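# Empty small bins into large box, return bins upright

## Task

Tip out the contents of each small bin into the large box, then put every bin back down, upright, close to the spot where it started.

## Robot and tools

Robot: two 6-joint arms, left_arm and right_arm, each with a parallel gripper. Joint order for each arm is always: waist, shoulder, elbow, wrist pitch, wrist yaw, wrist roll. Stated ranges (rad): waist -2.880 to 2.880, shoulder 0.000 to 3.142, elbow 0.000 to 3.019, wrist pitch -1.693 to 1.571, wrist yaw -1.571 to 1.571, wrist roll -2.094 to 2.094; the true ends may differ by up to 0.084 rad.

Frames: the scene frame has its origin at table-top height midway between the nominal bases, +x out over the table, +z up, and left_arm on the +y side (not the image left). Calibrated bases: left_arm at (-0.015, +0.282, 0) m, quat_wxyz (+1.000, 0, 0, -0.013); right_arm at (+0.025, -0.268, 0) m, quat_wxyz (+1.000, 0, 0, +0.018). Each arm reports its hand pose (end_effector_position in metres, end_effector_quat_wxyz) and its wrist camera pose in its own base frame; fixed cameras and the table use the scene frame. Reported hand positions can be off by a few centimetres, more at long reach. The gripper fingers point along its +z, close along its y; the reported point sits between the pads about 1 cm short of the tips.

Row format (used by all motion tools): 14 numbers in [-1, 1], one flat list covering both arms: left_arm's 6 joint values then its opening, then right_arm's 6 joint values then its opening. Joint values are offsets, not poses: they count from the Joint targets as they stood when the action (or move) began, not from the previous row, so repeating an offset moves the arm further. Scale: 1.0 equals 2.811 rad for waist and shoulder, 2.53 elbow, 2.575 wrist pitch, 8.12 wrist yaw, 9.528 wrist roll. The opening is absolute: +1 fully open, -1 closed. Send 0 joint offsets and the current opening to leave an arm as it is; a 0 in the opening slot means half open, not unchanged.

execute_actions: actions is a list of actions; each action is a table of 1 to 15 rows, one row per 1/30 s step, the last row held for the rest of the 15 steps. cameras selects image sources (omitted, null or ["all"] = all; [] = none). An empty actions list just returns state and images. An action that would push a joint more than 0.084 rad beyond its range is rejected for both arms; a malformed action, or a failing first action, rejects the whole call. A line "joint sent to its limit" means a joint was clipped to its real end.

move: target is one 14-number row or a list of up to 15 rows; every row's offsets count from the same starting Joint targets. All joints interpolate together, so the hand traces a curve, with no collision avoidance. speed: rad/s of the joint with most travel, 0.01 to 12.57, default 0.5 (one value or one per target). blend: rad, corner rounding between listed targets. opening_speed: rate of gripper opening change per second on the -1..+1 scale, minimum 0.2; use a low value when closing on fragile items. blocking=false returns after about 0.5 s while the move continues. The result adds a "move:" line: done, off_target (resting more than 0.035 rad from target), moving, held or fault, plus limits=held if steps were withheld. Neither done nor off_target tells you about contact.

wait: seconds 0 to 10; lets time pass with the last commands held, returning early if a running move ends. stop: brakes a running move (needs room to decelerate). zoom_image: camera (cam_head_left, cam_head_right, cam_high, cam_left_wrist, cam_right_wrist) and region [x0, y0, x1, y1] in pixels, at most 504 by 504, from that camera's latest image. finished_scene: scene = current scene number; ends the scene irreversibly, so call it only once every bin is empty and standing back in place.

Result lines: Joint positions and Joint velocities list each arm's six joints (rad, rad/s) then the pad gap (m; 0.094 fully open). Joint targets are what the next offsets count from. grip_measured uses the opening scale and reads a few mm wide when empty; grip_effort_nm is motor effort (negative = closing), not pad force. Joint torques include arm weight and friction; joints 3 and 4 wrap at ±28 N m. "joint command not followed" means the clearance check altered some steps. Action results also list joint positions at some steps. Images are 896x504.

Motion notes: each joint's target can only lead its measured angle by a fixed amount, and targets that would move the hand more than 110 mm away get scaled back, so big changes take several actions. Tiny turns may not start. To end a push or undo a dragged arm, command targets back past the measured positions.

Avoid: dropping bins or contents, releasing anything still moving, fast impacts or hard presses, contact between the two arms (closing one gripper on the other's fingers counts), and anything leaving the table. Loose objects may get nudged now and then. Holding loads, long stretches or pushing against unreachable poses heat the motors; a MOTOR HOT line warns, and at 100 °C that arm goes limp for 30 s or more.

Each tool is called after ">>>" as name([rows], argument=value, ...), one row to a line, values as JSON.

## Session

>>> execute_actions(actions=[])

Scene clock: 0.00 s.
left_arm: end_effector_position=(+0.6343, +0.1178, +0.1916) grip_measured=+1.000 grip_effort_nm=n/a end_effector_quat_wxyz=(+0.065, -0.404, +0.904, +0.123) | right_arm: end_effector_position=(+0.4367, +0.2542, +0.1918) grip_measured=+1.000 grip_effort_nm=n/a end_effector_quat_wxyz=(+0.127, +0.195, +0.956, -0.180)
Joint positions: left_arm=[0.112 2.028 2.002 -1.496 -0.275 -0.722 0.094] | right_arm=[0.67 1.74 1.551 -1.502 0.429 1.099 0.094]
Joint velocities: within noise
Joint torques (N m): no reading
Motor temperatures (°C): left_arm=[25 27 25 23 23 21 25] | right_arm=[23 26 27 26 25 24 25]
Heat: left arm: hottest shoulder 27 °C; right arm: hottest elbow 27 °C.
Joint targets: left_arm=[0.112 2.029 2.028 -1.495 -0.275 -0.722] | right_arm=[0.670 1.737 1.575 -1.502 0.429 1.099]
Tool commands: left_gripper/opening=+1.0 right_gripper/opening=+1.0

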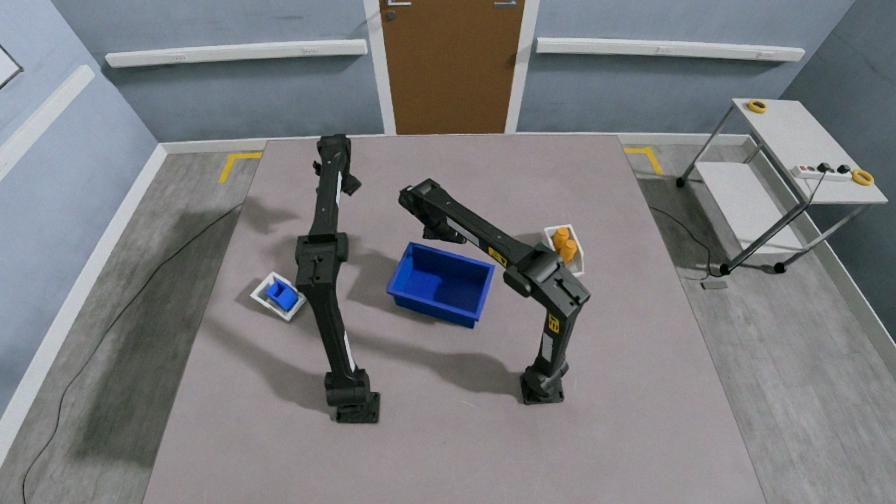

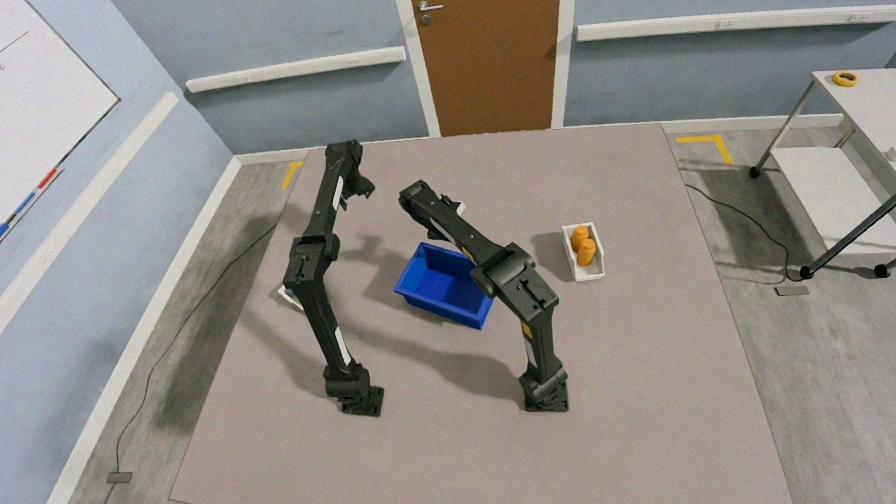

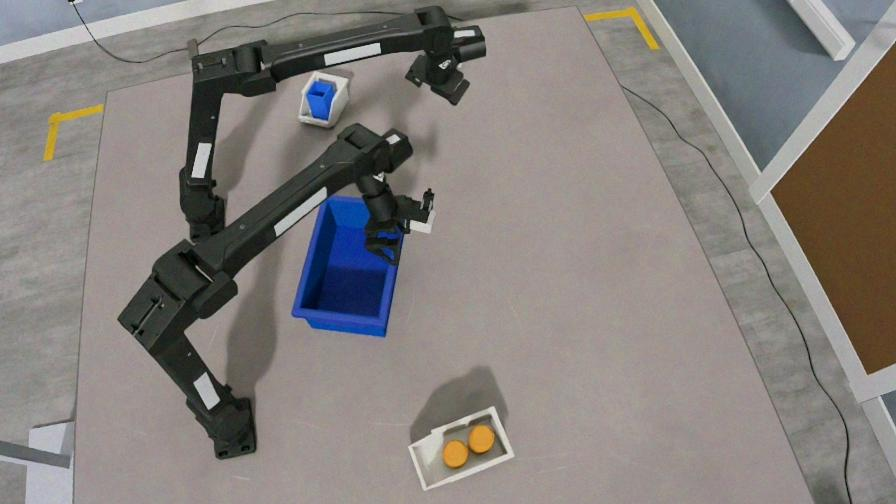

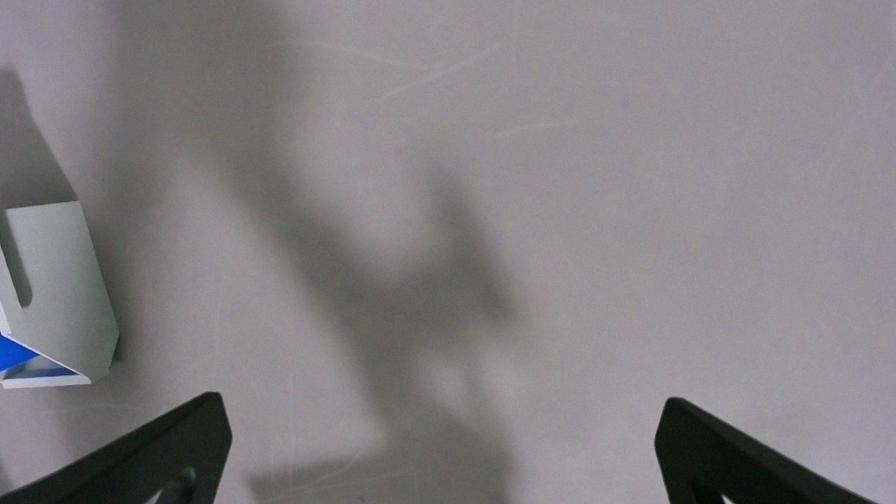

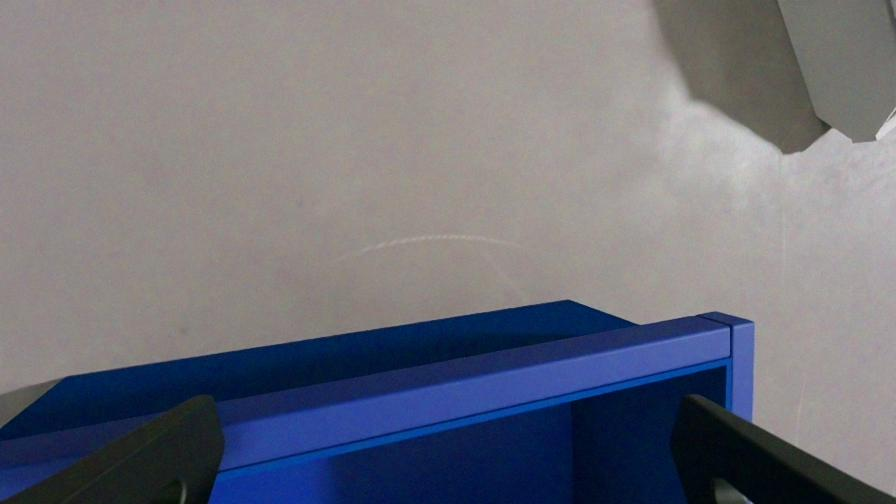

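>>> move(target=[0.1807,-0.1544,-0.1336,-0.0466,0.0339,0.0758,0.2,-0.3515,0.0084,0.13,-0.0633,-0.0528,-0.1153,0.2], speed=0.8)

Scene clock: 2.63 s.
left_arm: end_effector_position=(+0.4047, +0.2875, +0.3002) grip_measured=+0.202 grip_effort_nm=-0.090 end_effector_quat_wxyz=(+0.031, -0.312, +0.950, +0.011) | right_arm: end_effector_position=(+0.5112, -0.1718, +0.2899) grip_measured=+0.203 grip_effort_nm=-0.178 end_effector_quat_wxyz=(+0.014, +0.169, +0.986, -0.003)
Joint positions: left_arm=[0.618 1.598 1.699 -1.605 -0.003 -0.016 0.056] | right_arm=[-0.323 1.741 1.855 -1.656 0.002 0.017 0.057]
Joint velocities: within noise
Joint torques (N m): left_arm=[-0.44 -13.45 6.93 -0.28 0.33 0.17] | right_arm=[0.56 -14.92 11.4 -0.32 -0.04 -0.07]
Motor temperatures (°C): left_arm=[25 27 25 23 23 21 25] | right_arm=[23 26 28 26 25 24 25]
Heat: left arm: hottest shoulder 27 °C; right arm: hottest elbow 28 °C.
Joint targets: left_arm=[0.620 1.594 1.690 -1.615 0.001 0.001] | right_arm=[-0.318 1.761 1.904 -1.665 0.000 0.001]
move: off_target (right_arm); right_arm: the elbow is farthest, 0.049 rad from its target

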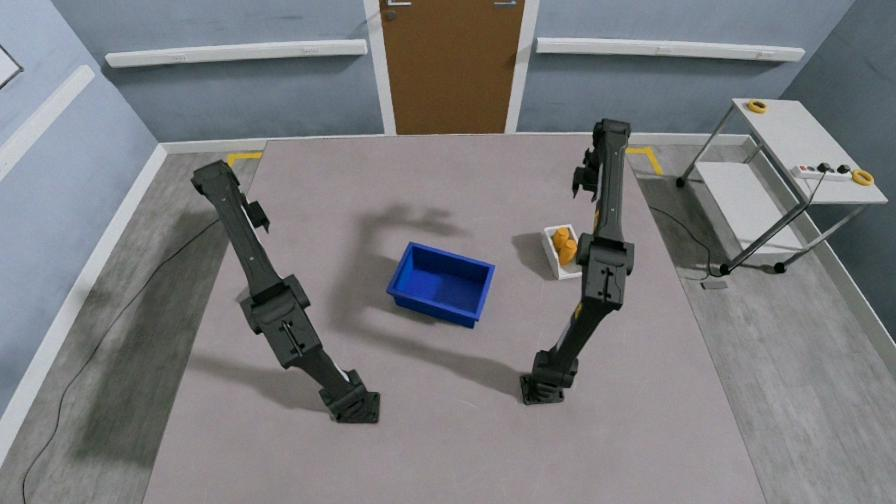

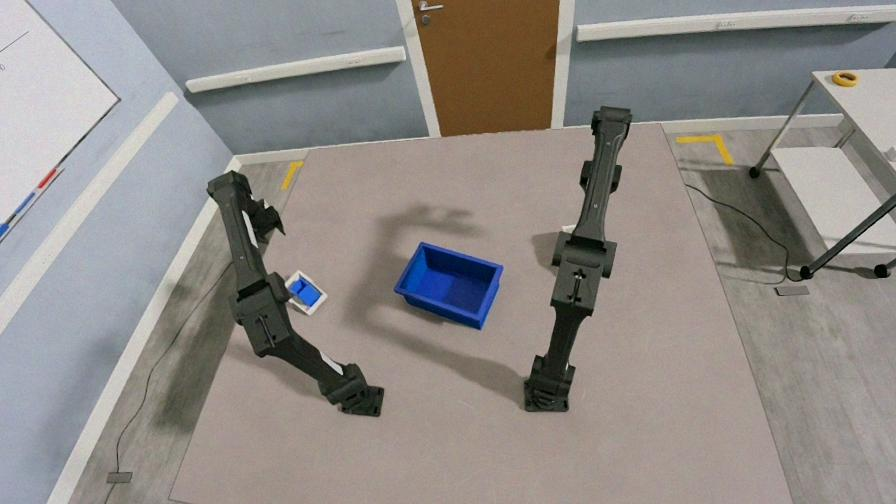

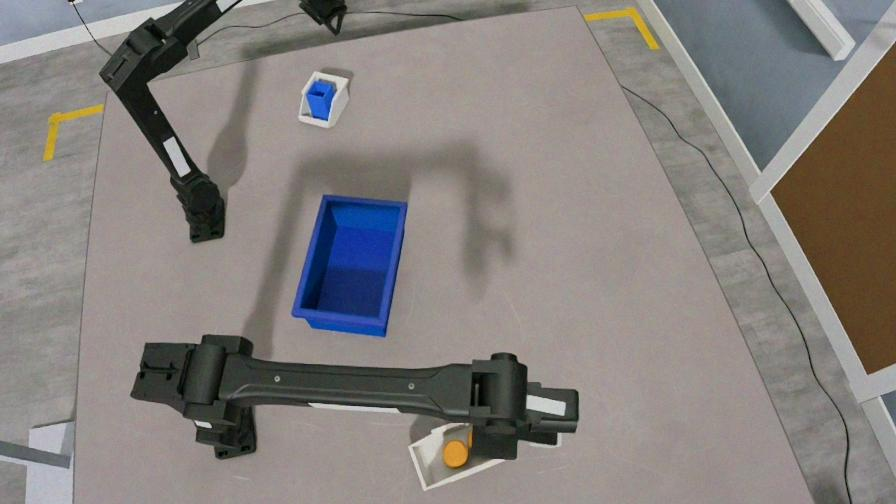

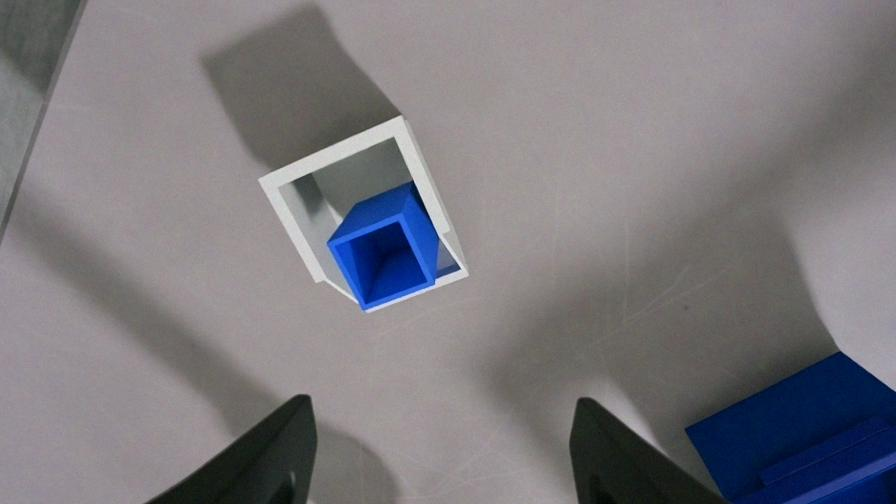

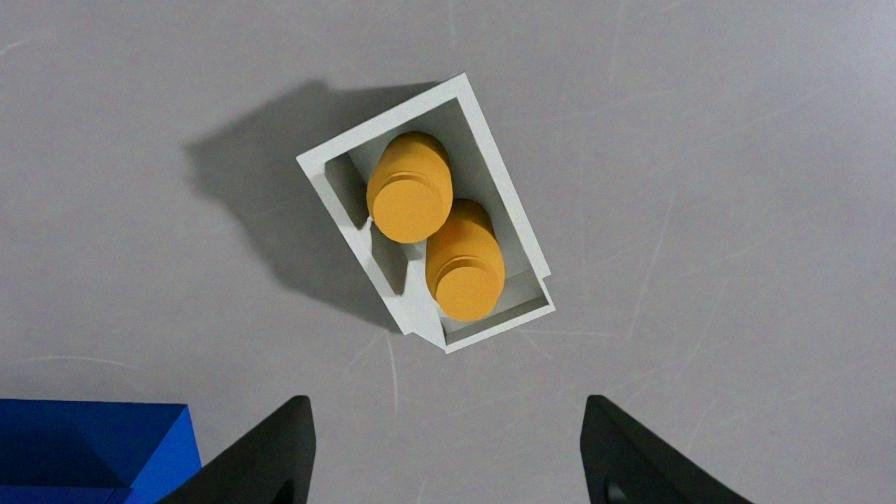

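>>> move(target=[0.0559,0.04,-0.087,0.111,0,0.1406,0.2,0.0388,-0.0571,-0.2269,0.146,0,-0.0385,0.2], speed=0.7, cameras=["cam_left_wrist","cam_right_wrist","cam_high"])

Scene clock: 6.17 s.
left_arm: end_effector_position=(+0.3685, +0.3559, +0.1701) grip_measured=+0.202 grip_effort_nm=-0.085 end_effector_quat_wxyz=(+0.002, +0.274, +0.962, +0.007) | right_arm: end_effector_position=(+0.4592, -0.1016, +0.1480) grip_measured=+0.203 grip_effort_nm=-0.178 end_effector_quat_wxyz=(-0.011, -0.067, +0.998, +0.002)
Joint positions: left_arm=[0.768 1.694 1.478 -1.341 -0.003 1.323 0.056] | right_arm=[-0.216 1.626 1.331 -1.299 0.002 -0.35 0.057]
Joint velocities: within noise
Joint torques (N m): left_arm=[-0.03 -12.69 6.58 0.16 0.39 0.18] | right_arm=[0.73 -16.67 7.15 0.35 -0.08 -0.03]
Motor temperatures (°C): left_arm=[25 28 26 23 23 21 25] | right_arm=[23 27 28 26 25 24 25]
Heat: left arm: hottest shoulder 28 °C; right arm: hottest elbow 28 °C.
Joint targets: left_arm=[0.777 1.707 1.470 -1.329 0.001 1.340] | right_arm=[-0.209 1.601 1.330 -1.289 0.000 -0.366]
move: done
Images, in order (width x height): cam_high 896x504, cam_left_wrist 896x504, cam_right_wrist 896x504.

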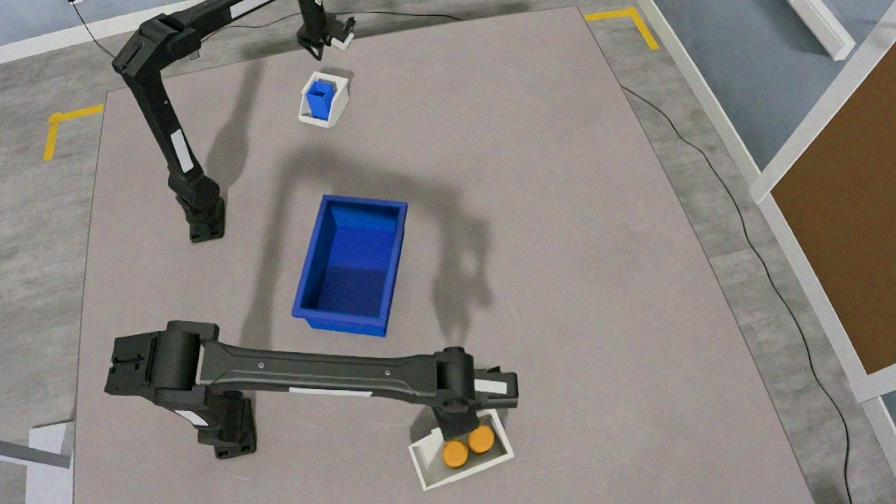

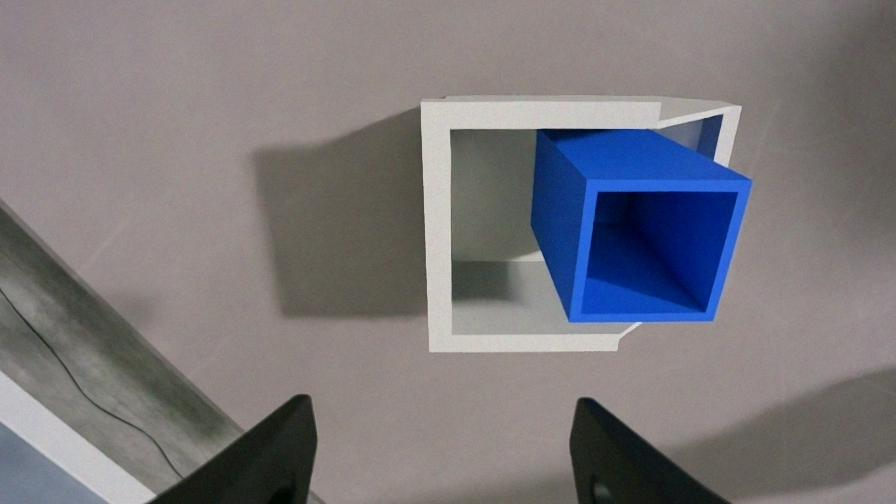

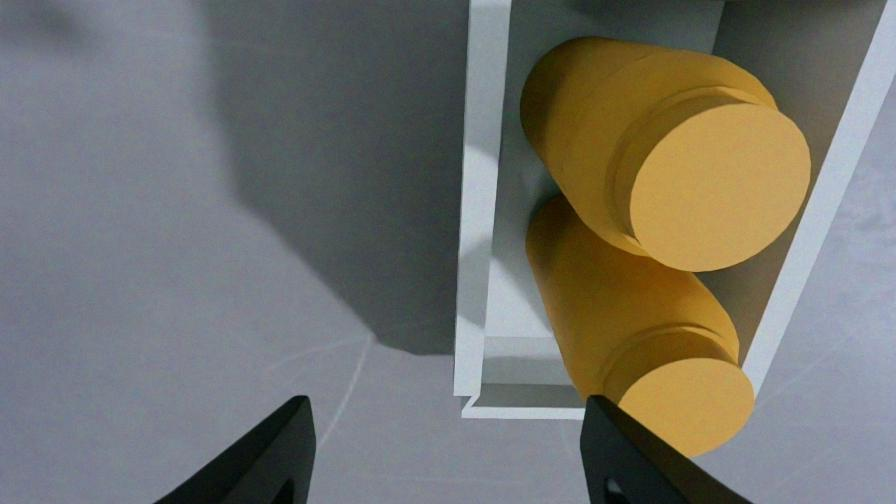

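>>> move(target=[0,0.0374,-0.0632,0.0986,0,0,-0.3,-0.0137,-0.0089,-0.0356,0.0229,0,0,-0.4], speed=0.4, cameras=["cam_left_wrist","cam_right_wrist"])

Scene clock: 7.97 s.
left_arm: end_effector_position=(+0.3681, +0.3555, +0.0583) grip_measured=-0.298 grip_effort_nm=-0.095 end_effector_quat_wxyz=(-0.002, +0.274, +0.962, -0.001) | right_arm: end_effector_position=(+0.4382, -0.1086, +0.1268) grip_measured=-0.397 grip_effort_nm=-0.178 end_effector_quat_wxyz=(-0.014, -0.055, +0.998, +0.003)
Joint positions: left_arm=[0.768 1.804 1.316 -1.087 -0.003 1.324 0.033] | right_arm=[-0.241 1.601 1.241 -1.24 0.002 -0.351 0.028]
Joint velocities: within noise
Joint torques (N m): left_arm=[-0.5 -14.39 6.12 0.18 0.33 0.18] | right_arm=[-0.26 -15.79 6.98 0.34 -0.06 -0.03]
Motor temperatures (°C): left_arm=[25 28 26 23 23 21 25] | right_arm=[23 27 28 26 25 24 25]
Heat: left arm: hottest shoulder 28 °C; right arm: hottest elbow 28 °C.
Joint targets: left_arm=[0.777 1.812 1.310 -1.075 0.001 1.340] | right_arm=[-0.247 1.576 1.239 -1.230 0.000 -0.366]
move: done
Images, in order (width x height): cam_left_wrist 896x504, cam_right_wrist 896x504.

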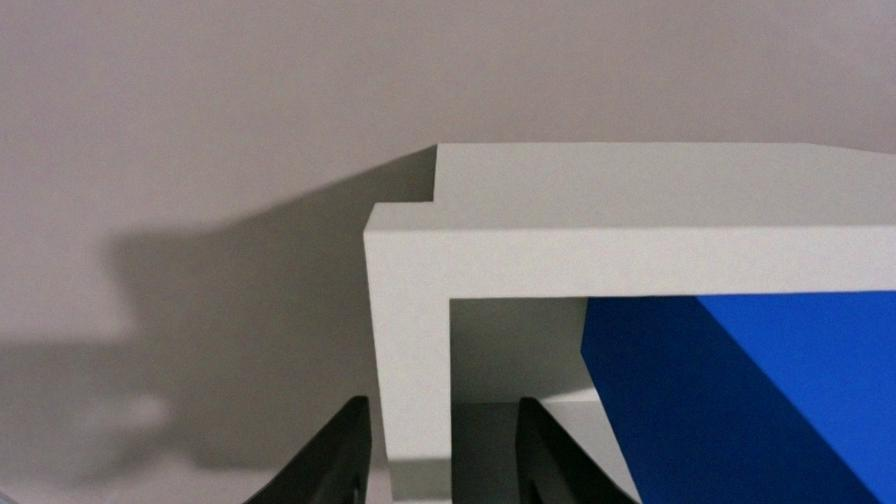

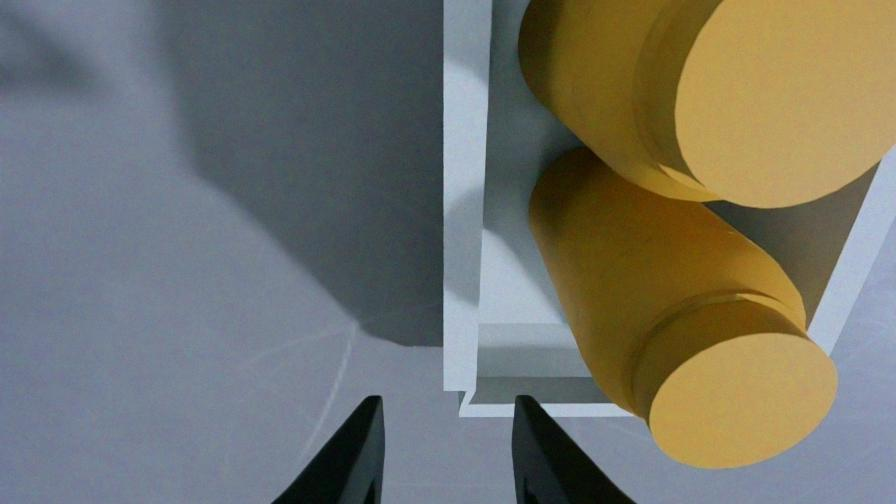

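>>> move(target=[0,0,0,0,0,0,-1,0,0.0292,-0.0478,0.0746,0,0,-0.4], speed=0.3, opening_speed=0.8, cameras=["cam_left_wrist","cam_right_wrist"])

Scene clock: 9.37 s.
left_arm: end_effector_position=(+0.3684, +0.3557, +0.0583) grip_measured=-0.782 grip_effort_nm=-1.028 end_effector_quat_wxyz=(-0.001, +0.276, +0.961, -0.001) | right_arm: end_effector_position=(+0.4333, -0.1074, +0.0646) grip_measured=-0.397 grip_effort_nm=-0.173 end_effector_quat_wxyz=(-0.003, -0.055, +0.998, +0.000)
Joint positions: left_arm=[0.768 1.804 1.316 -1.085 -0.002 1.327 0.01] | right_arm=[-0.241 1.646 1.117 -1.048 0.002 -0.351 0.028]
Joint velocities: within noise
Joint torques (N m): left_arm=[-0.26 -13.98 6.05 0.14 0.34 0.12] | right_arm=[-0.32 -12.81 6.65 0.4 -0.07 -0.03]
Motor temperatures (°C): left_arm=[25 28 26 23 23 21 25] | right_arm=[23 27 28 26 25 24 25]
Heat: left arm: hottest shoulder 28 °C; right arm: hottest elbow 28 °C.
Joint targets: left_arm=[0.777 1.812 1.310 -1.075 0.001 1.340] | right_arm=[-0.247 1.658 1.119 -1.038 0.000 -0.366]
move: done
Images, in order (width x height): cam_left_wrist 896x504, cam_right_wrist 896x504.

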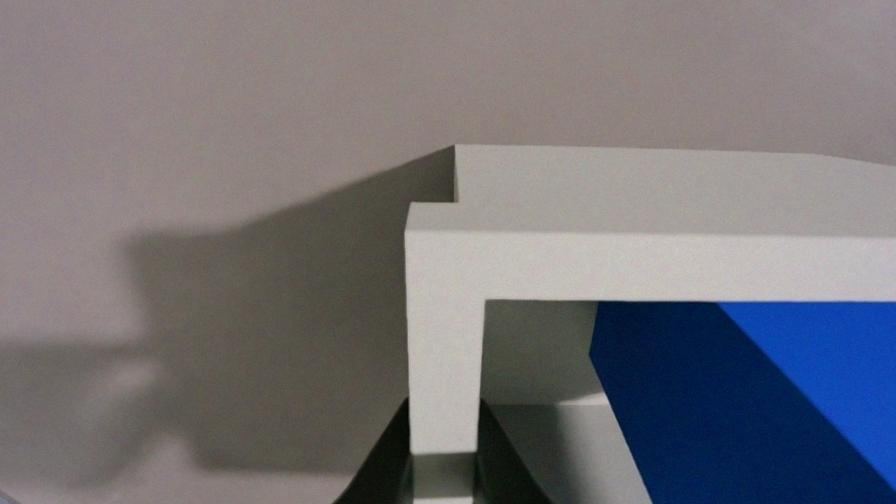

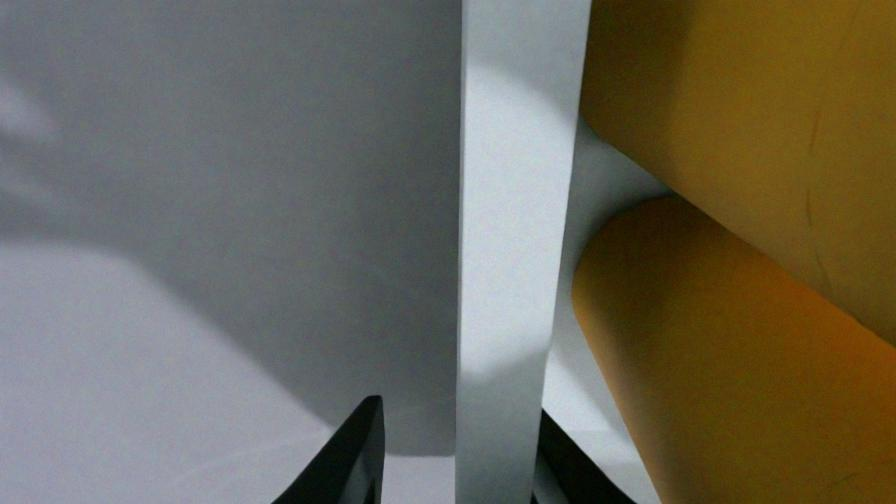

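>>> move(target=[0,0,0,0,0,0,-1,-0.0058,0,0,0,0,0,-0.4], speed=0.1, cameras=[])

>>> move(target=[0,0,0,0,0,0,-1,0,0,0,0,0,0,-1], opening_speed=0.7, cameras=["cam_right_wrist","cam_high"])

Scene clock: 10.33 s.
left_arm: end_effector_position=(+0.3684, +0.3557, +0.0583) grip_measured=-0.782 grip_effort_nm=-1.018 end_effector_quat_wxyz=(-0.001, +0.276, +0.961, -0.001) | right_arm: end_effector_position=(+0.4315, -0.1141, +0.0646) grip_measured=-0.397 grip_effort_nm=-0.173 end_effector_quat_wxyz=(-0.003, -0.047, +0.999, +0.000)
Joint positions: left_arm=[0.768 1.804 1.316 -1.085 -0.002 1.327 0.01] | right_arm=[-0.257 1.646 1.117 -1.048 0.002 -0.351 0.028]
Joint velocities: within noise
Joint torques (N m): left_arm=[0.32 -13.33 6.08 0.17 0.37 0.13] | right_arm=[-0.38 -12.51 6.69 0.43 -0.05 -0.04]
Motor temperatures (°C): left_arm=[25 28 26 23 23 21 25] | right_arm=[23 27 28 26 25 24 25]
Heat: left arm: hottest shoulder 28 °C; right arm: hottest elbow 28 °C.
Joint targets: left_arm=[0.777 1.812 1.310 -1.075 0.001 1.340] | right_arm=[-0.264 1.658 1.119 -1.038 0.000 -0.366]
move: done
No camera images: "cameras" was empty.

Scene clock: 11.40 s.
left_arm: end_effector_position=(+0.3684, +0.3557, +0.0583) grip_measured=-0.782 grip_effort_nm=-1.013 end_effector_quat_wxyz=(-0.001, +0.276, +0.961, -0.001) | right_arm: end_effector_position=(+0.4317, -0.1147, +0.0646) grip_measured=-0.806 grip_effort_nm=-1.043 end_effector_quat_wxyz=(-0.003, -0.048, +0.999, -0.002)
Joint positions: left_arm=[0.768 1.804 1.316 -1.085 -0.002 1.327 0.01] | right_arm=[-0.257 1.646 1.117 -1.047 0.005 -0.352 0.009]
Joint velocities: within noise
Joint torques (N m): left_arm=[-0.15 -13.22 5.96 -0.02 0.3 0.18] | right_arm=[-0.38 -12.57 6.71 0.38 -0.19 -0.02]
Motor temperatures (°C): left_arm=[25 28 26 23 23 21 25] | right_arm=[23 27 28 26 25 24 25]
Heat: left arm: hottest shoulder 28 °C; right arm: hottest elbow 28 °C.
Joint targets: left_arm=[0.777 1.812 1.310 -1.075 0.001 1.340] | right_arm=[-0.264 1.658 1.119 -1.038 0.000 -0.366]
move: done
Images, in order (width x height): cam_high 896x504, cam_right_wrist 896x504.

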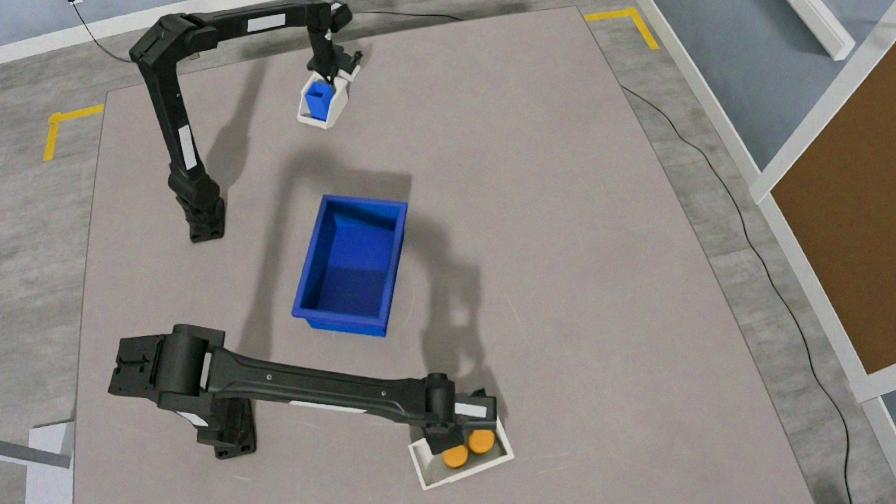

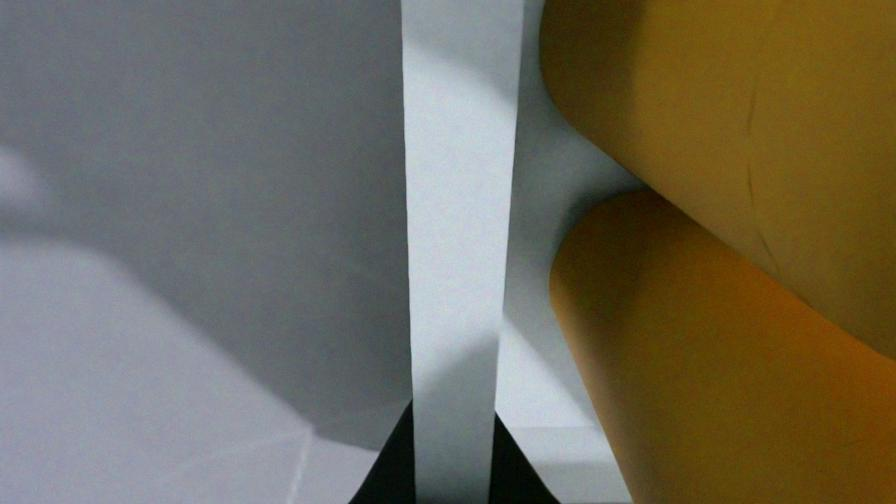

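>>> move([
  [0,-0.048,0.1518,-0.1876,0,0,-1,0,0,0,0,0,0,-1],
  [-0.4543,-0.1053,0.0957,-0.195,0,0,-1,0,0,0,0,0,0,-1],
], speed=0.8, blend=0.05, cameras=["cam_left_wrist","cam_head_left","cam_head_right","cam_high"])

Scene clock: 17.77 s.
left_arm: end_effector_position=(+0.4060, -0.2257, +0.2747) grip_measured=-0.784 grip_effort_nm=-1.018 end_effector_quat_wxyz=(+0.013, +0.793, +0.608, +0.006) | right_arm: end_effector_position=(+0.4317, -0.1147, +0.0646) grip_measured=-0.806 grip_effort_nm=-1.057 end_effector_quat_wxyz=(-0.003, -0.048, +0.999, -0.002)
Joint positions: left_arm=[-0.506 1.534 1.557 -1.566 0 1.327 0.01] | right_arm=[-0.257 1.646 1.117 -1.047 0.005 -0.352 0.009]
Joint velocities: within noise
Joint torques (N m): left_arm=[-0.32 -13.68 7.09 -0.62 0.26 0.14] | right_arm=[-0.38 -12.57 6.72 0.39 -0.19 -0.02]
Motor temperatures (°C): left_arm=[25 28 27 23 23 21 25] | right_arm=[23 27 29 26 25 24 26]
Heat: left arm: hottest shoulder 28 °C; right arm: hottest elbow 29 °C.
Joint targets: left_arm=[-0.500 1.516 1.552 -1.577 0.001 1.340] | right_arm=[-0.264 1.658 1.119 -1.038 0.000 -0.366]
move: done
Images, in order (width x height): cam_head_left 896x504, cam_head_right 896x504, cam_high 896x504, cam_left_wrist 896x504.

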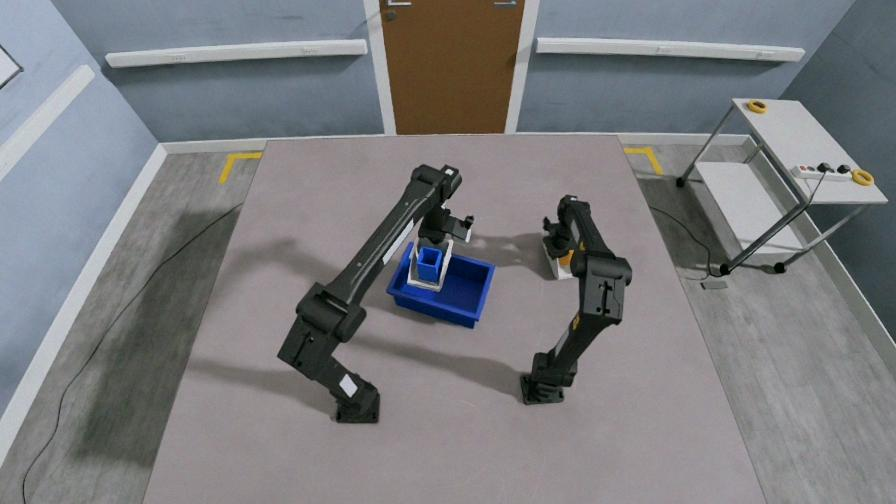

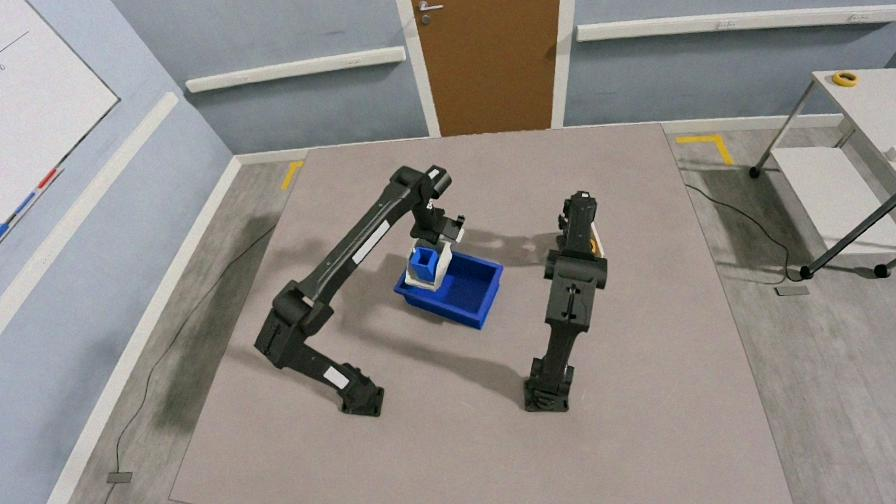

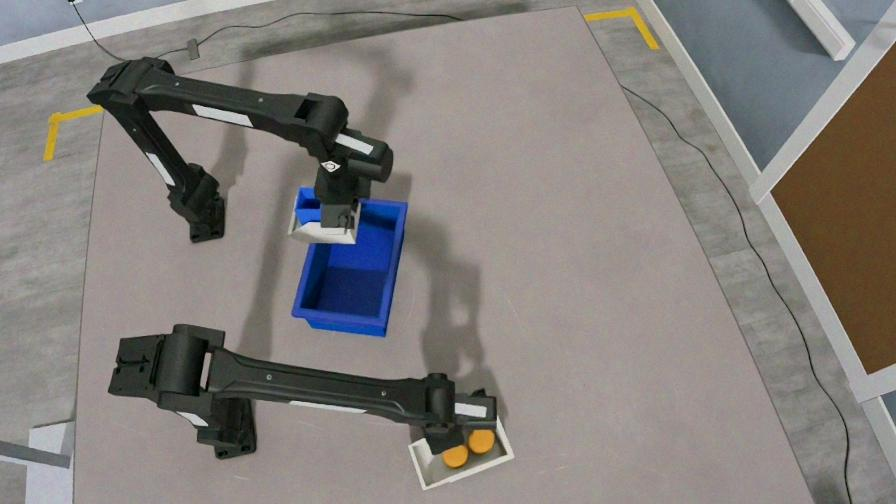

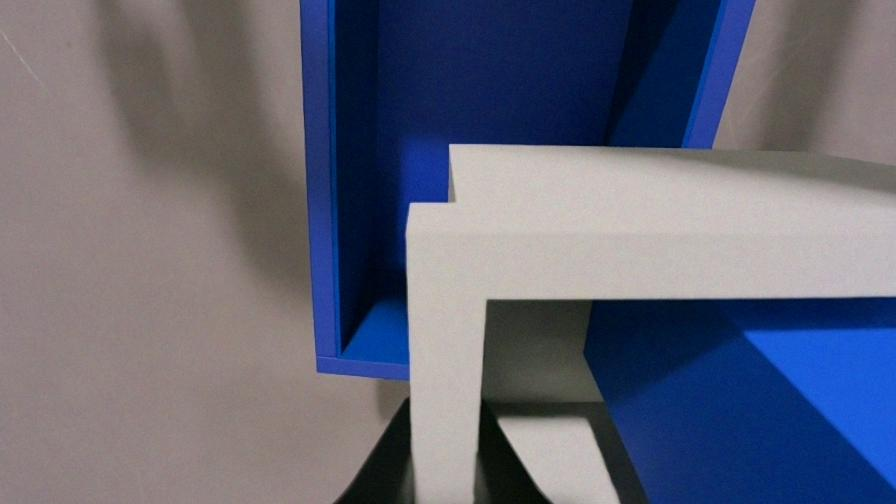

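>>> move([
  [-0.0213,-0.1398,-0.1893,0.294,0,0,-1,0,0,0,0,0,0,-1],
  [-0.0213,-0.1996,-0.3632,0.6287,0,0,-1,0,0,0,0,0,0,-1],
], speed=0.8, blend=0.05, cameras=["cam_head_right","cam_high"])

>>> move(target=[0,0.1697,-0.0976,0.549,0,0,-1,0,0,0,0,0,0,-1], speed=0.8, cameras=["cam_left_wrist","cam_head_left","cam_head_right","cam_high"])

Scene clock: 20.80 s.
left_arm: end_effector_position=(+0.3912, -0.2397, +0.2812) grip_measured=-0.784 grip_effort_nm=-1.018 end_effector_quat_wxyz=(+0.544, +0.652, +0.478, +0.223) | right_arm: end_effector_position=(+0.4317, -0.1147, +0.0646) grip_measured=-0.806 grip_effort_nm=-1.057 end_effector_quat_wxyz=(-0.003, -0.048, +0.999, -0.002)
Joint positions: left_arm=[-0.549 0.969 0.639 0.016 0 1.327 0.01] | right_arm=[-0.257 1.646 1.117 -1.047 0.005 -0.352 0.009]
Joint velocities: within noise
Joint torques (N m): left_arm=[-2.02 -6.53 7.66 2.06 0.21 0.11] | right_arm=[-0.32 -12.57 6.71 0.36 -0.19 -0.02]
Motor temperatures (°C): left_arm=[25 28 27 24 23 21 25] | right_arm=[23 27 29 26 25 24 26]
Heat: left arm: hottest shoulder 28 °C; right arm: hottest elbow 29 °C.
Joint targets: left_arm=[-0.560 0.955 0.633 0.042 0.001 1.340] | right_arm=[-0.264 1.658 1.119 -1.038 0.000 -0.366]
move: done
Images, in order (width x height): cam_head_right 896x504, cam_high 896x504.

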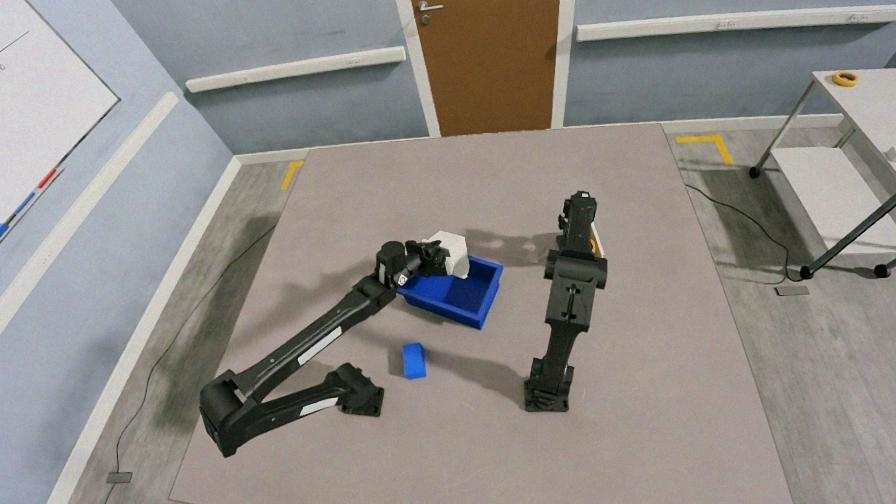

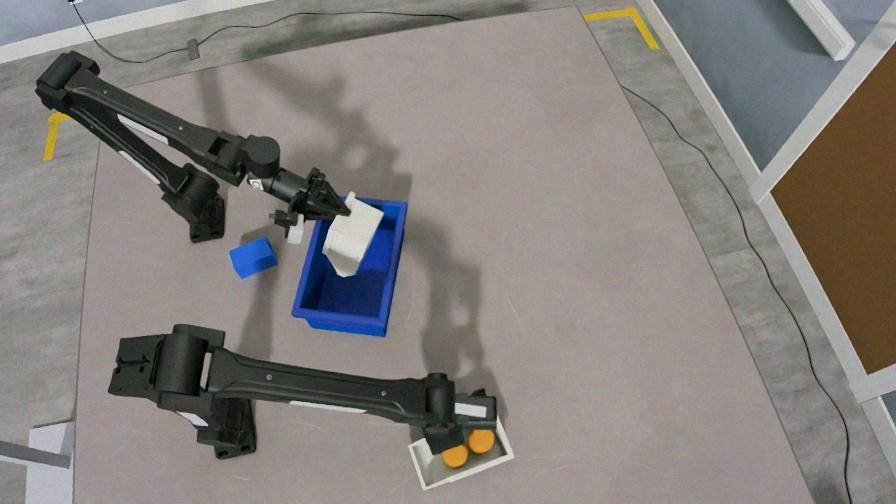

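Scene clock: 23.27 s.
left_arm: end_effector_position=(+0.3891, -0.2385, +0.2816) grip_measured=-0.783 grip_effort_nm=-1.023 end_effector_quat_wxyz=(+0.770, +0.447, +0.328, +0.316) | right_arm: end_effector_position=(+0.4317, -0.1147, +0.0646) grip_measured=-0.806 grip_effort_nm=-1.053 end_effector_quat_wxyz=(-0.003, -0.048, +0.999, -0.002)
Joint positions: left_arm=[-0.549 1.425 0.391 1.43 0 1.327 0.01] | right_arm=[-0.257 1.646 1.117 -1.047 0.005 -0.352 0.009]
Joint velocities: within noise
Joint torques (N m): left_arm=[-1.85 -6.65 4.38 1.98 0.19 0.11] | right_arm=[-0.32 -12.51 6.68 0.39 -0.19 -0.02]
Motor temperatures (°C): left_arm=[25 28 27 24 23 21 26] | right_arm=[23 27 29 26 25 24 26]
Heat: left arm: hottest shoulder 28 °C; right arm: hottest elbow 29 °C.
Joint targets: left_arm=[-0.560 1.432 0.386 1.456 0.001 1.340] | right_arm=[-0.264 1.658 1.119 -1.038 0.000 -0.366]
move: done
Images, in order (width x height): cam_head_left 896x504, cam_head_right 896x504, cam_high 896x504, cam_left_wrist 896x504.

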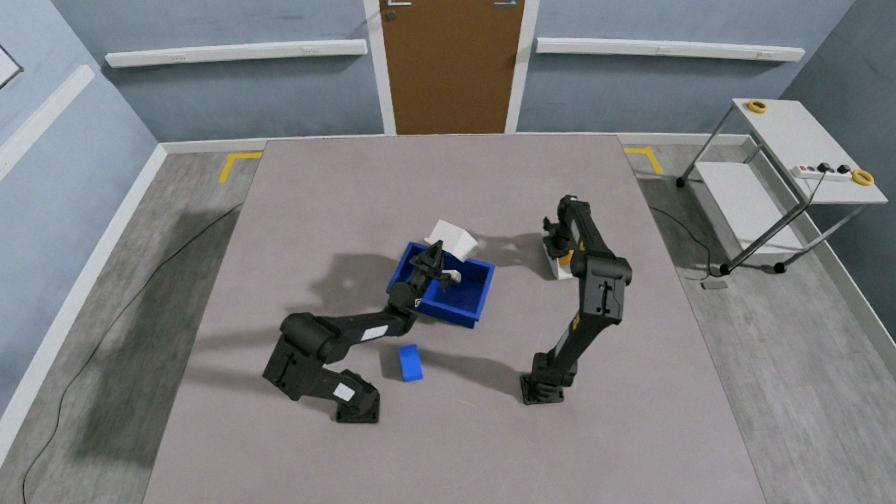

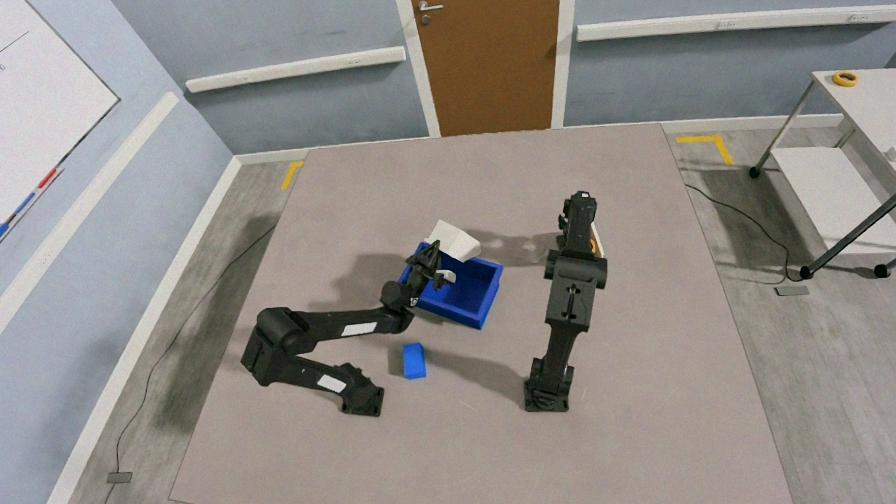

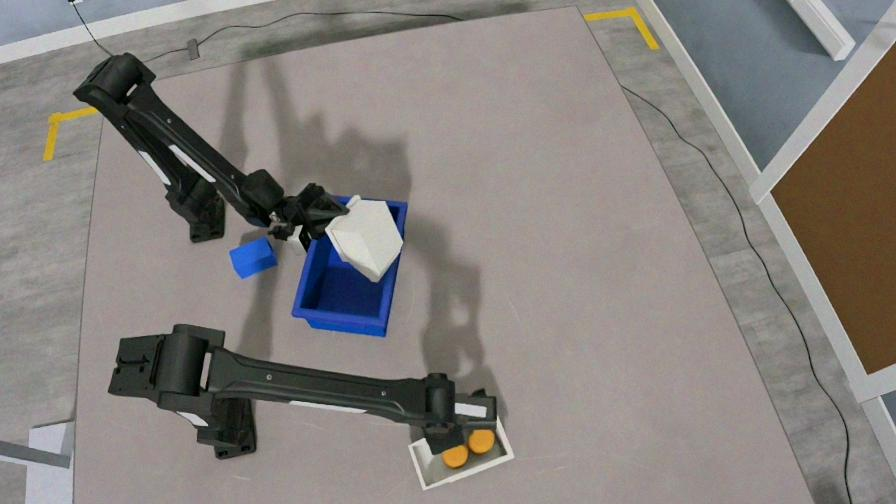

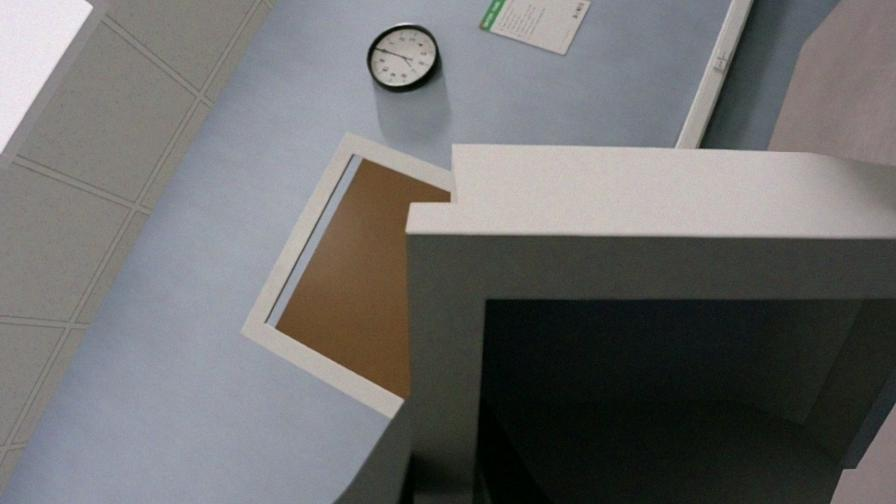

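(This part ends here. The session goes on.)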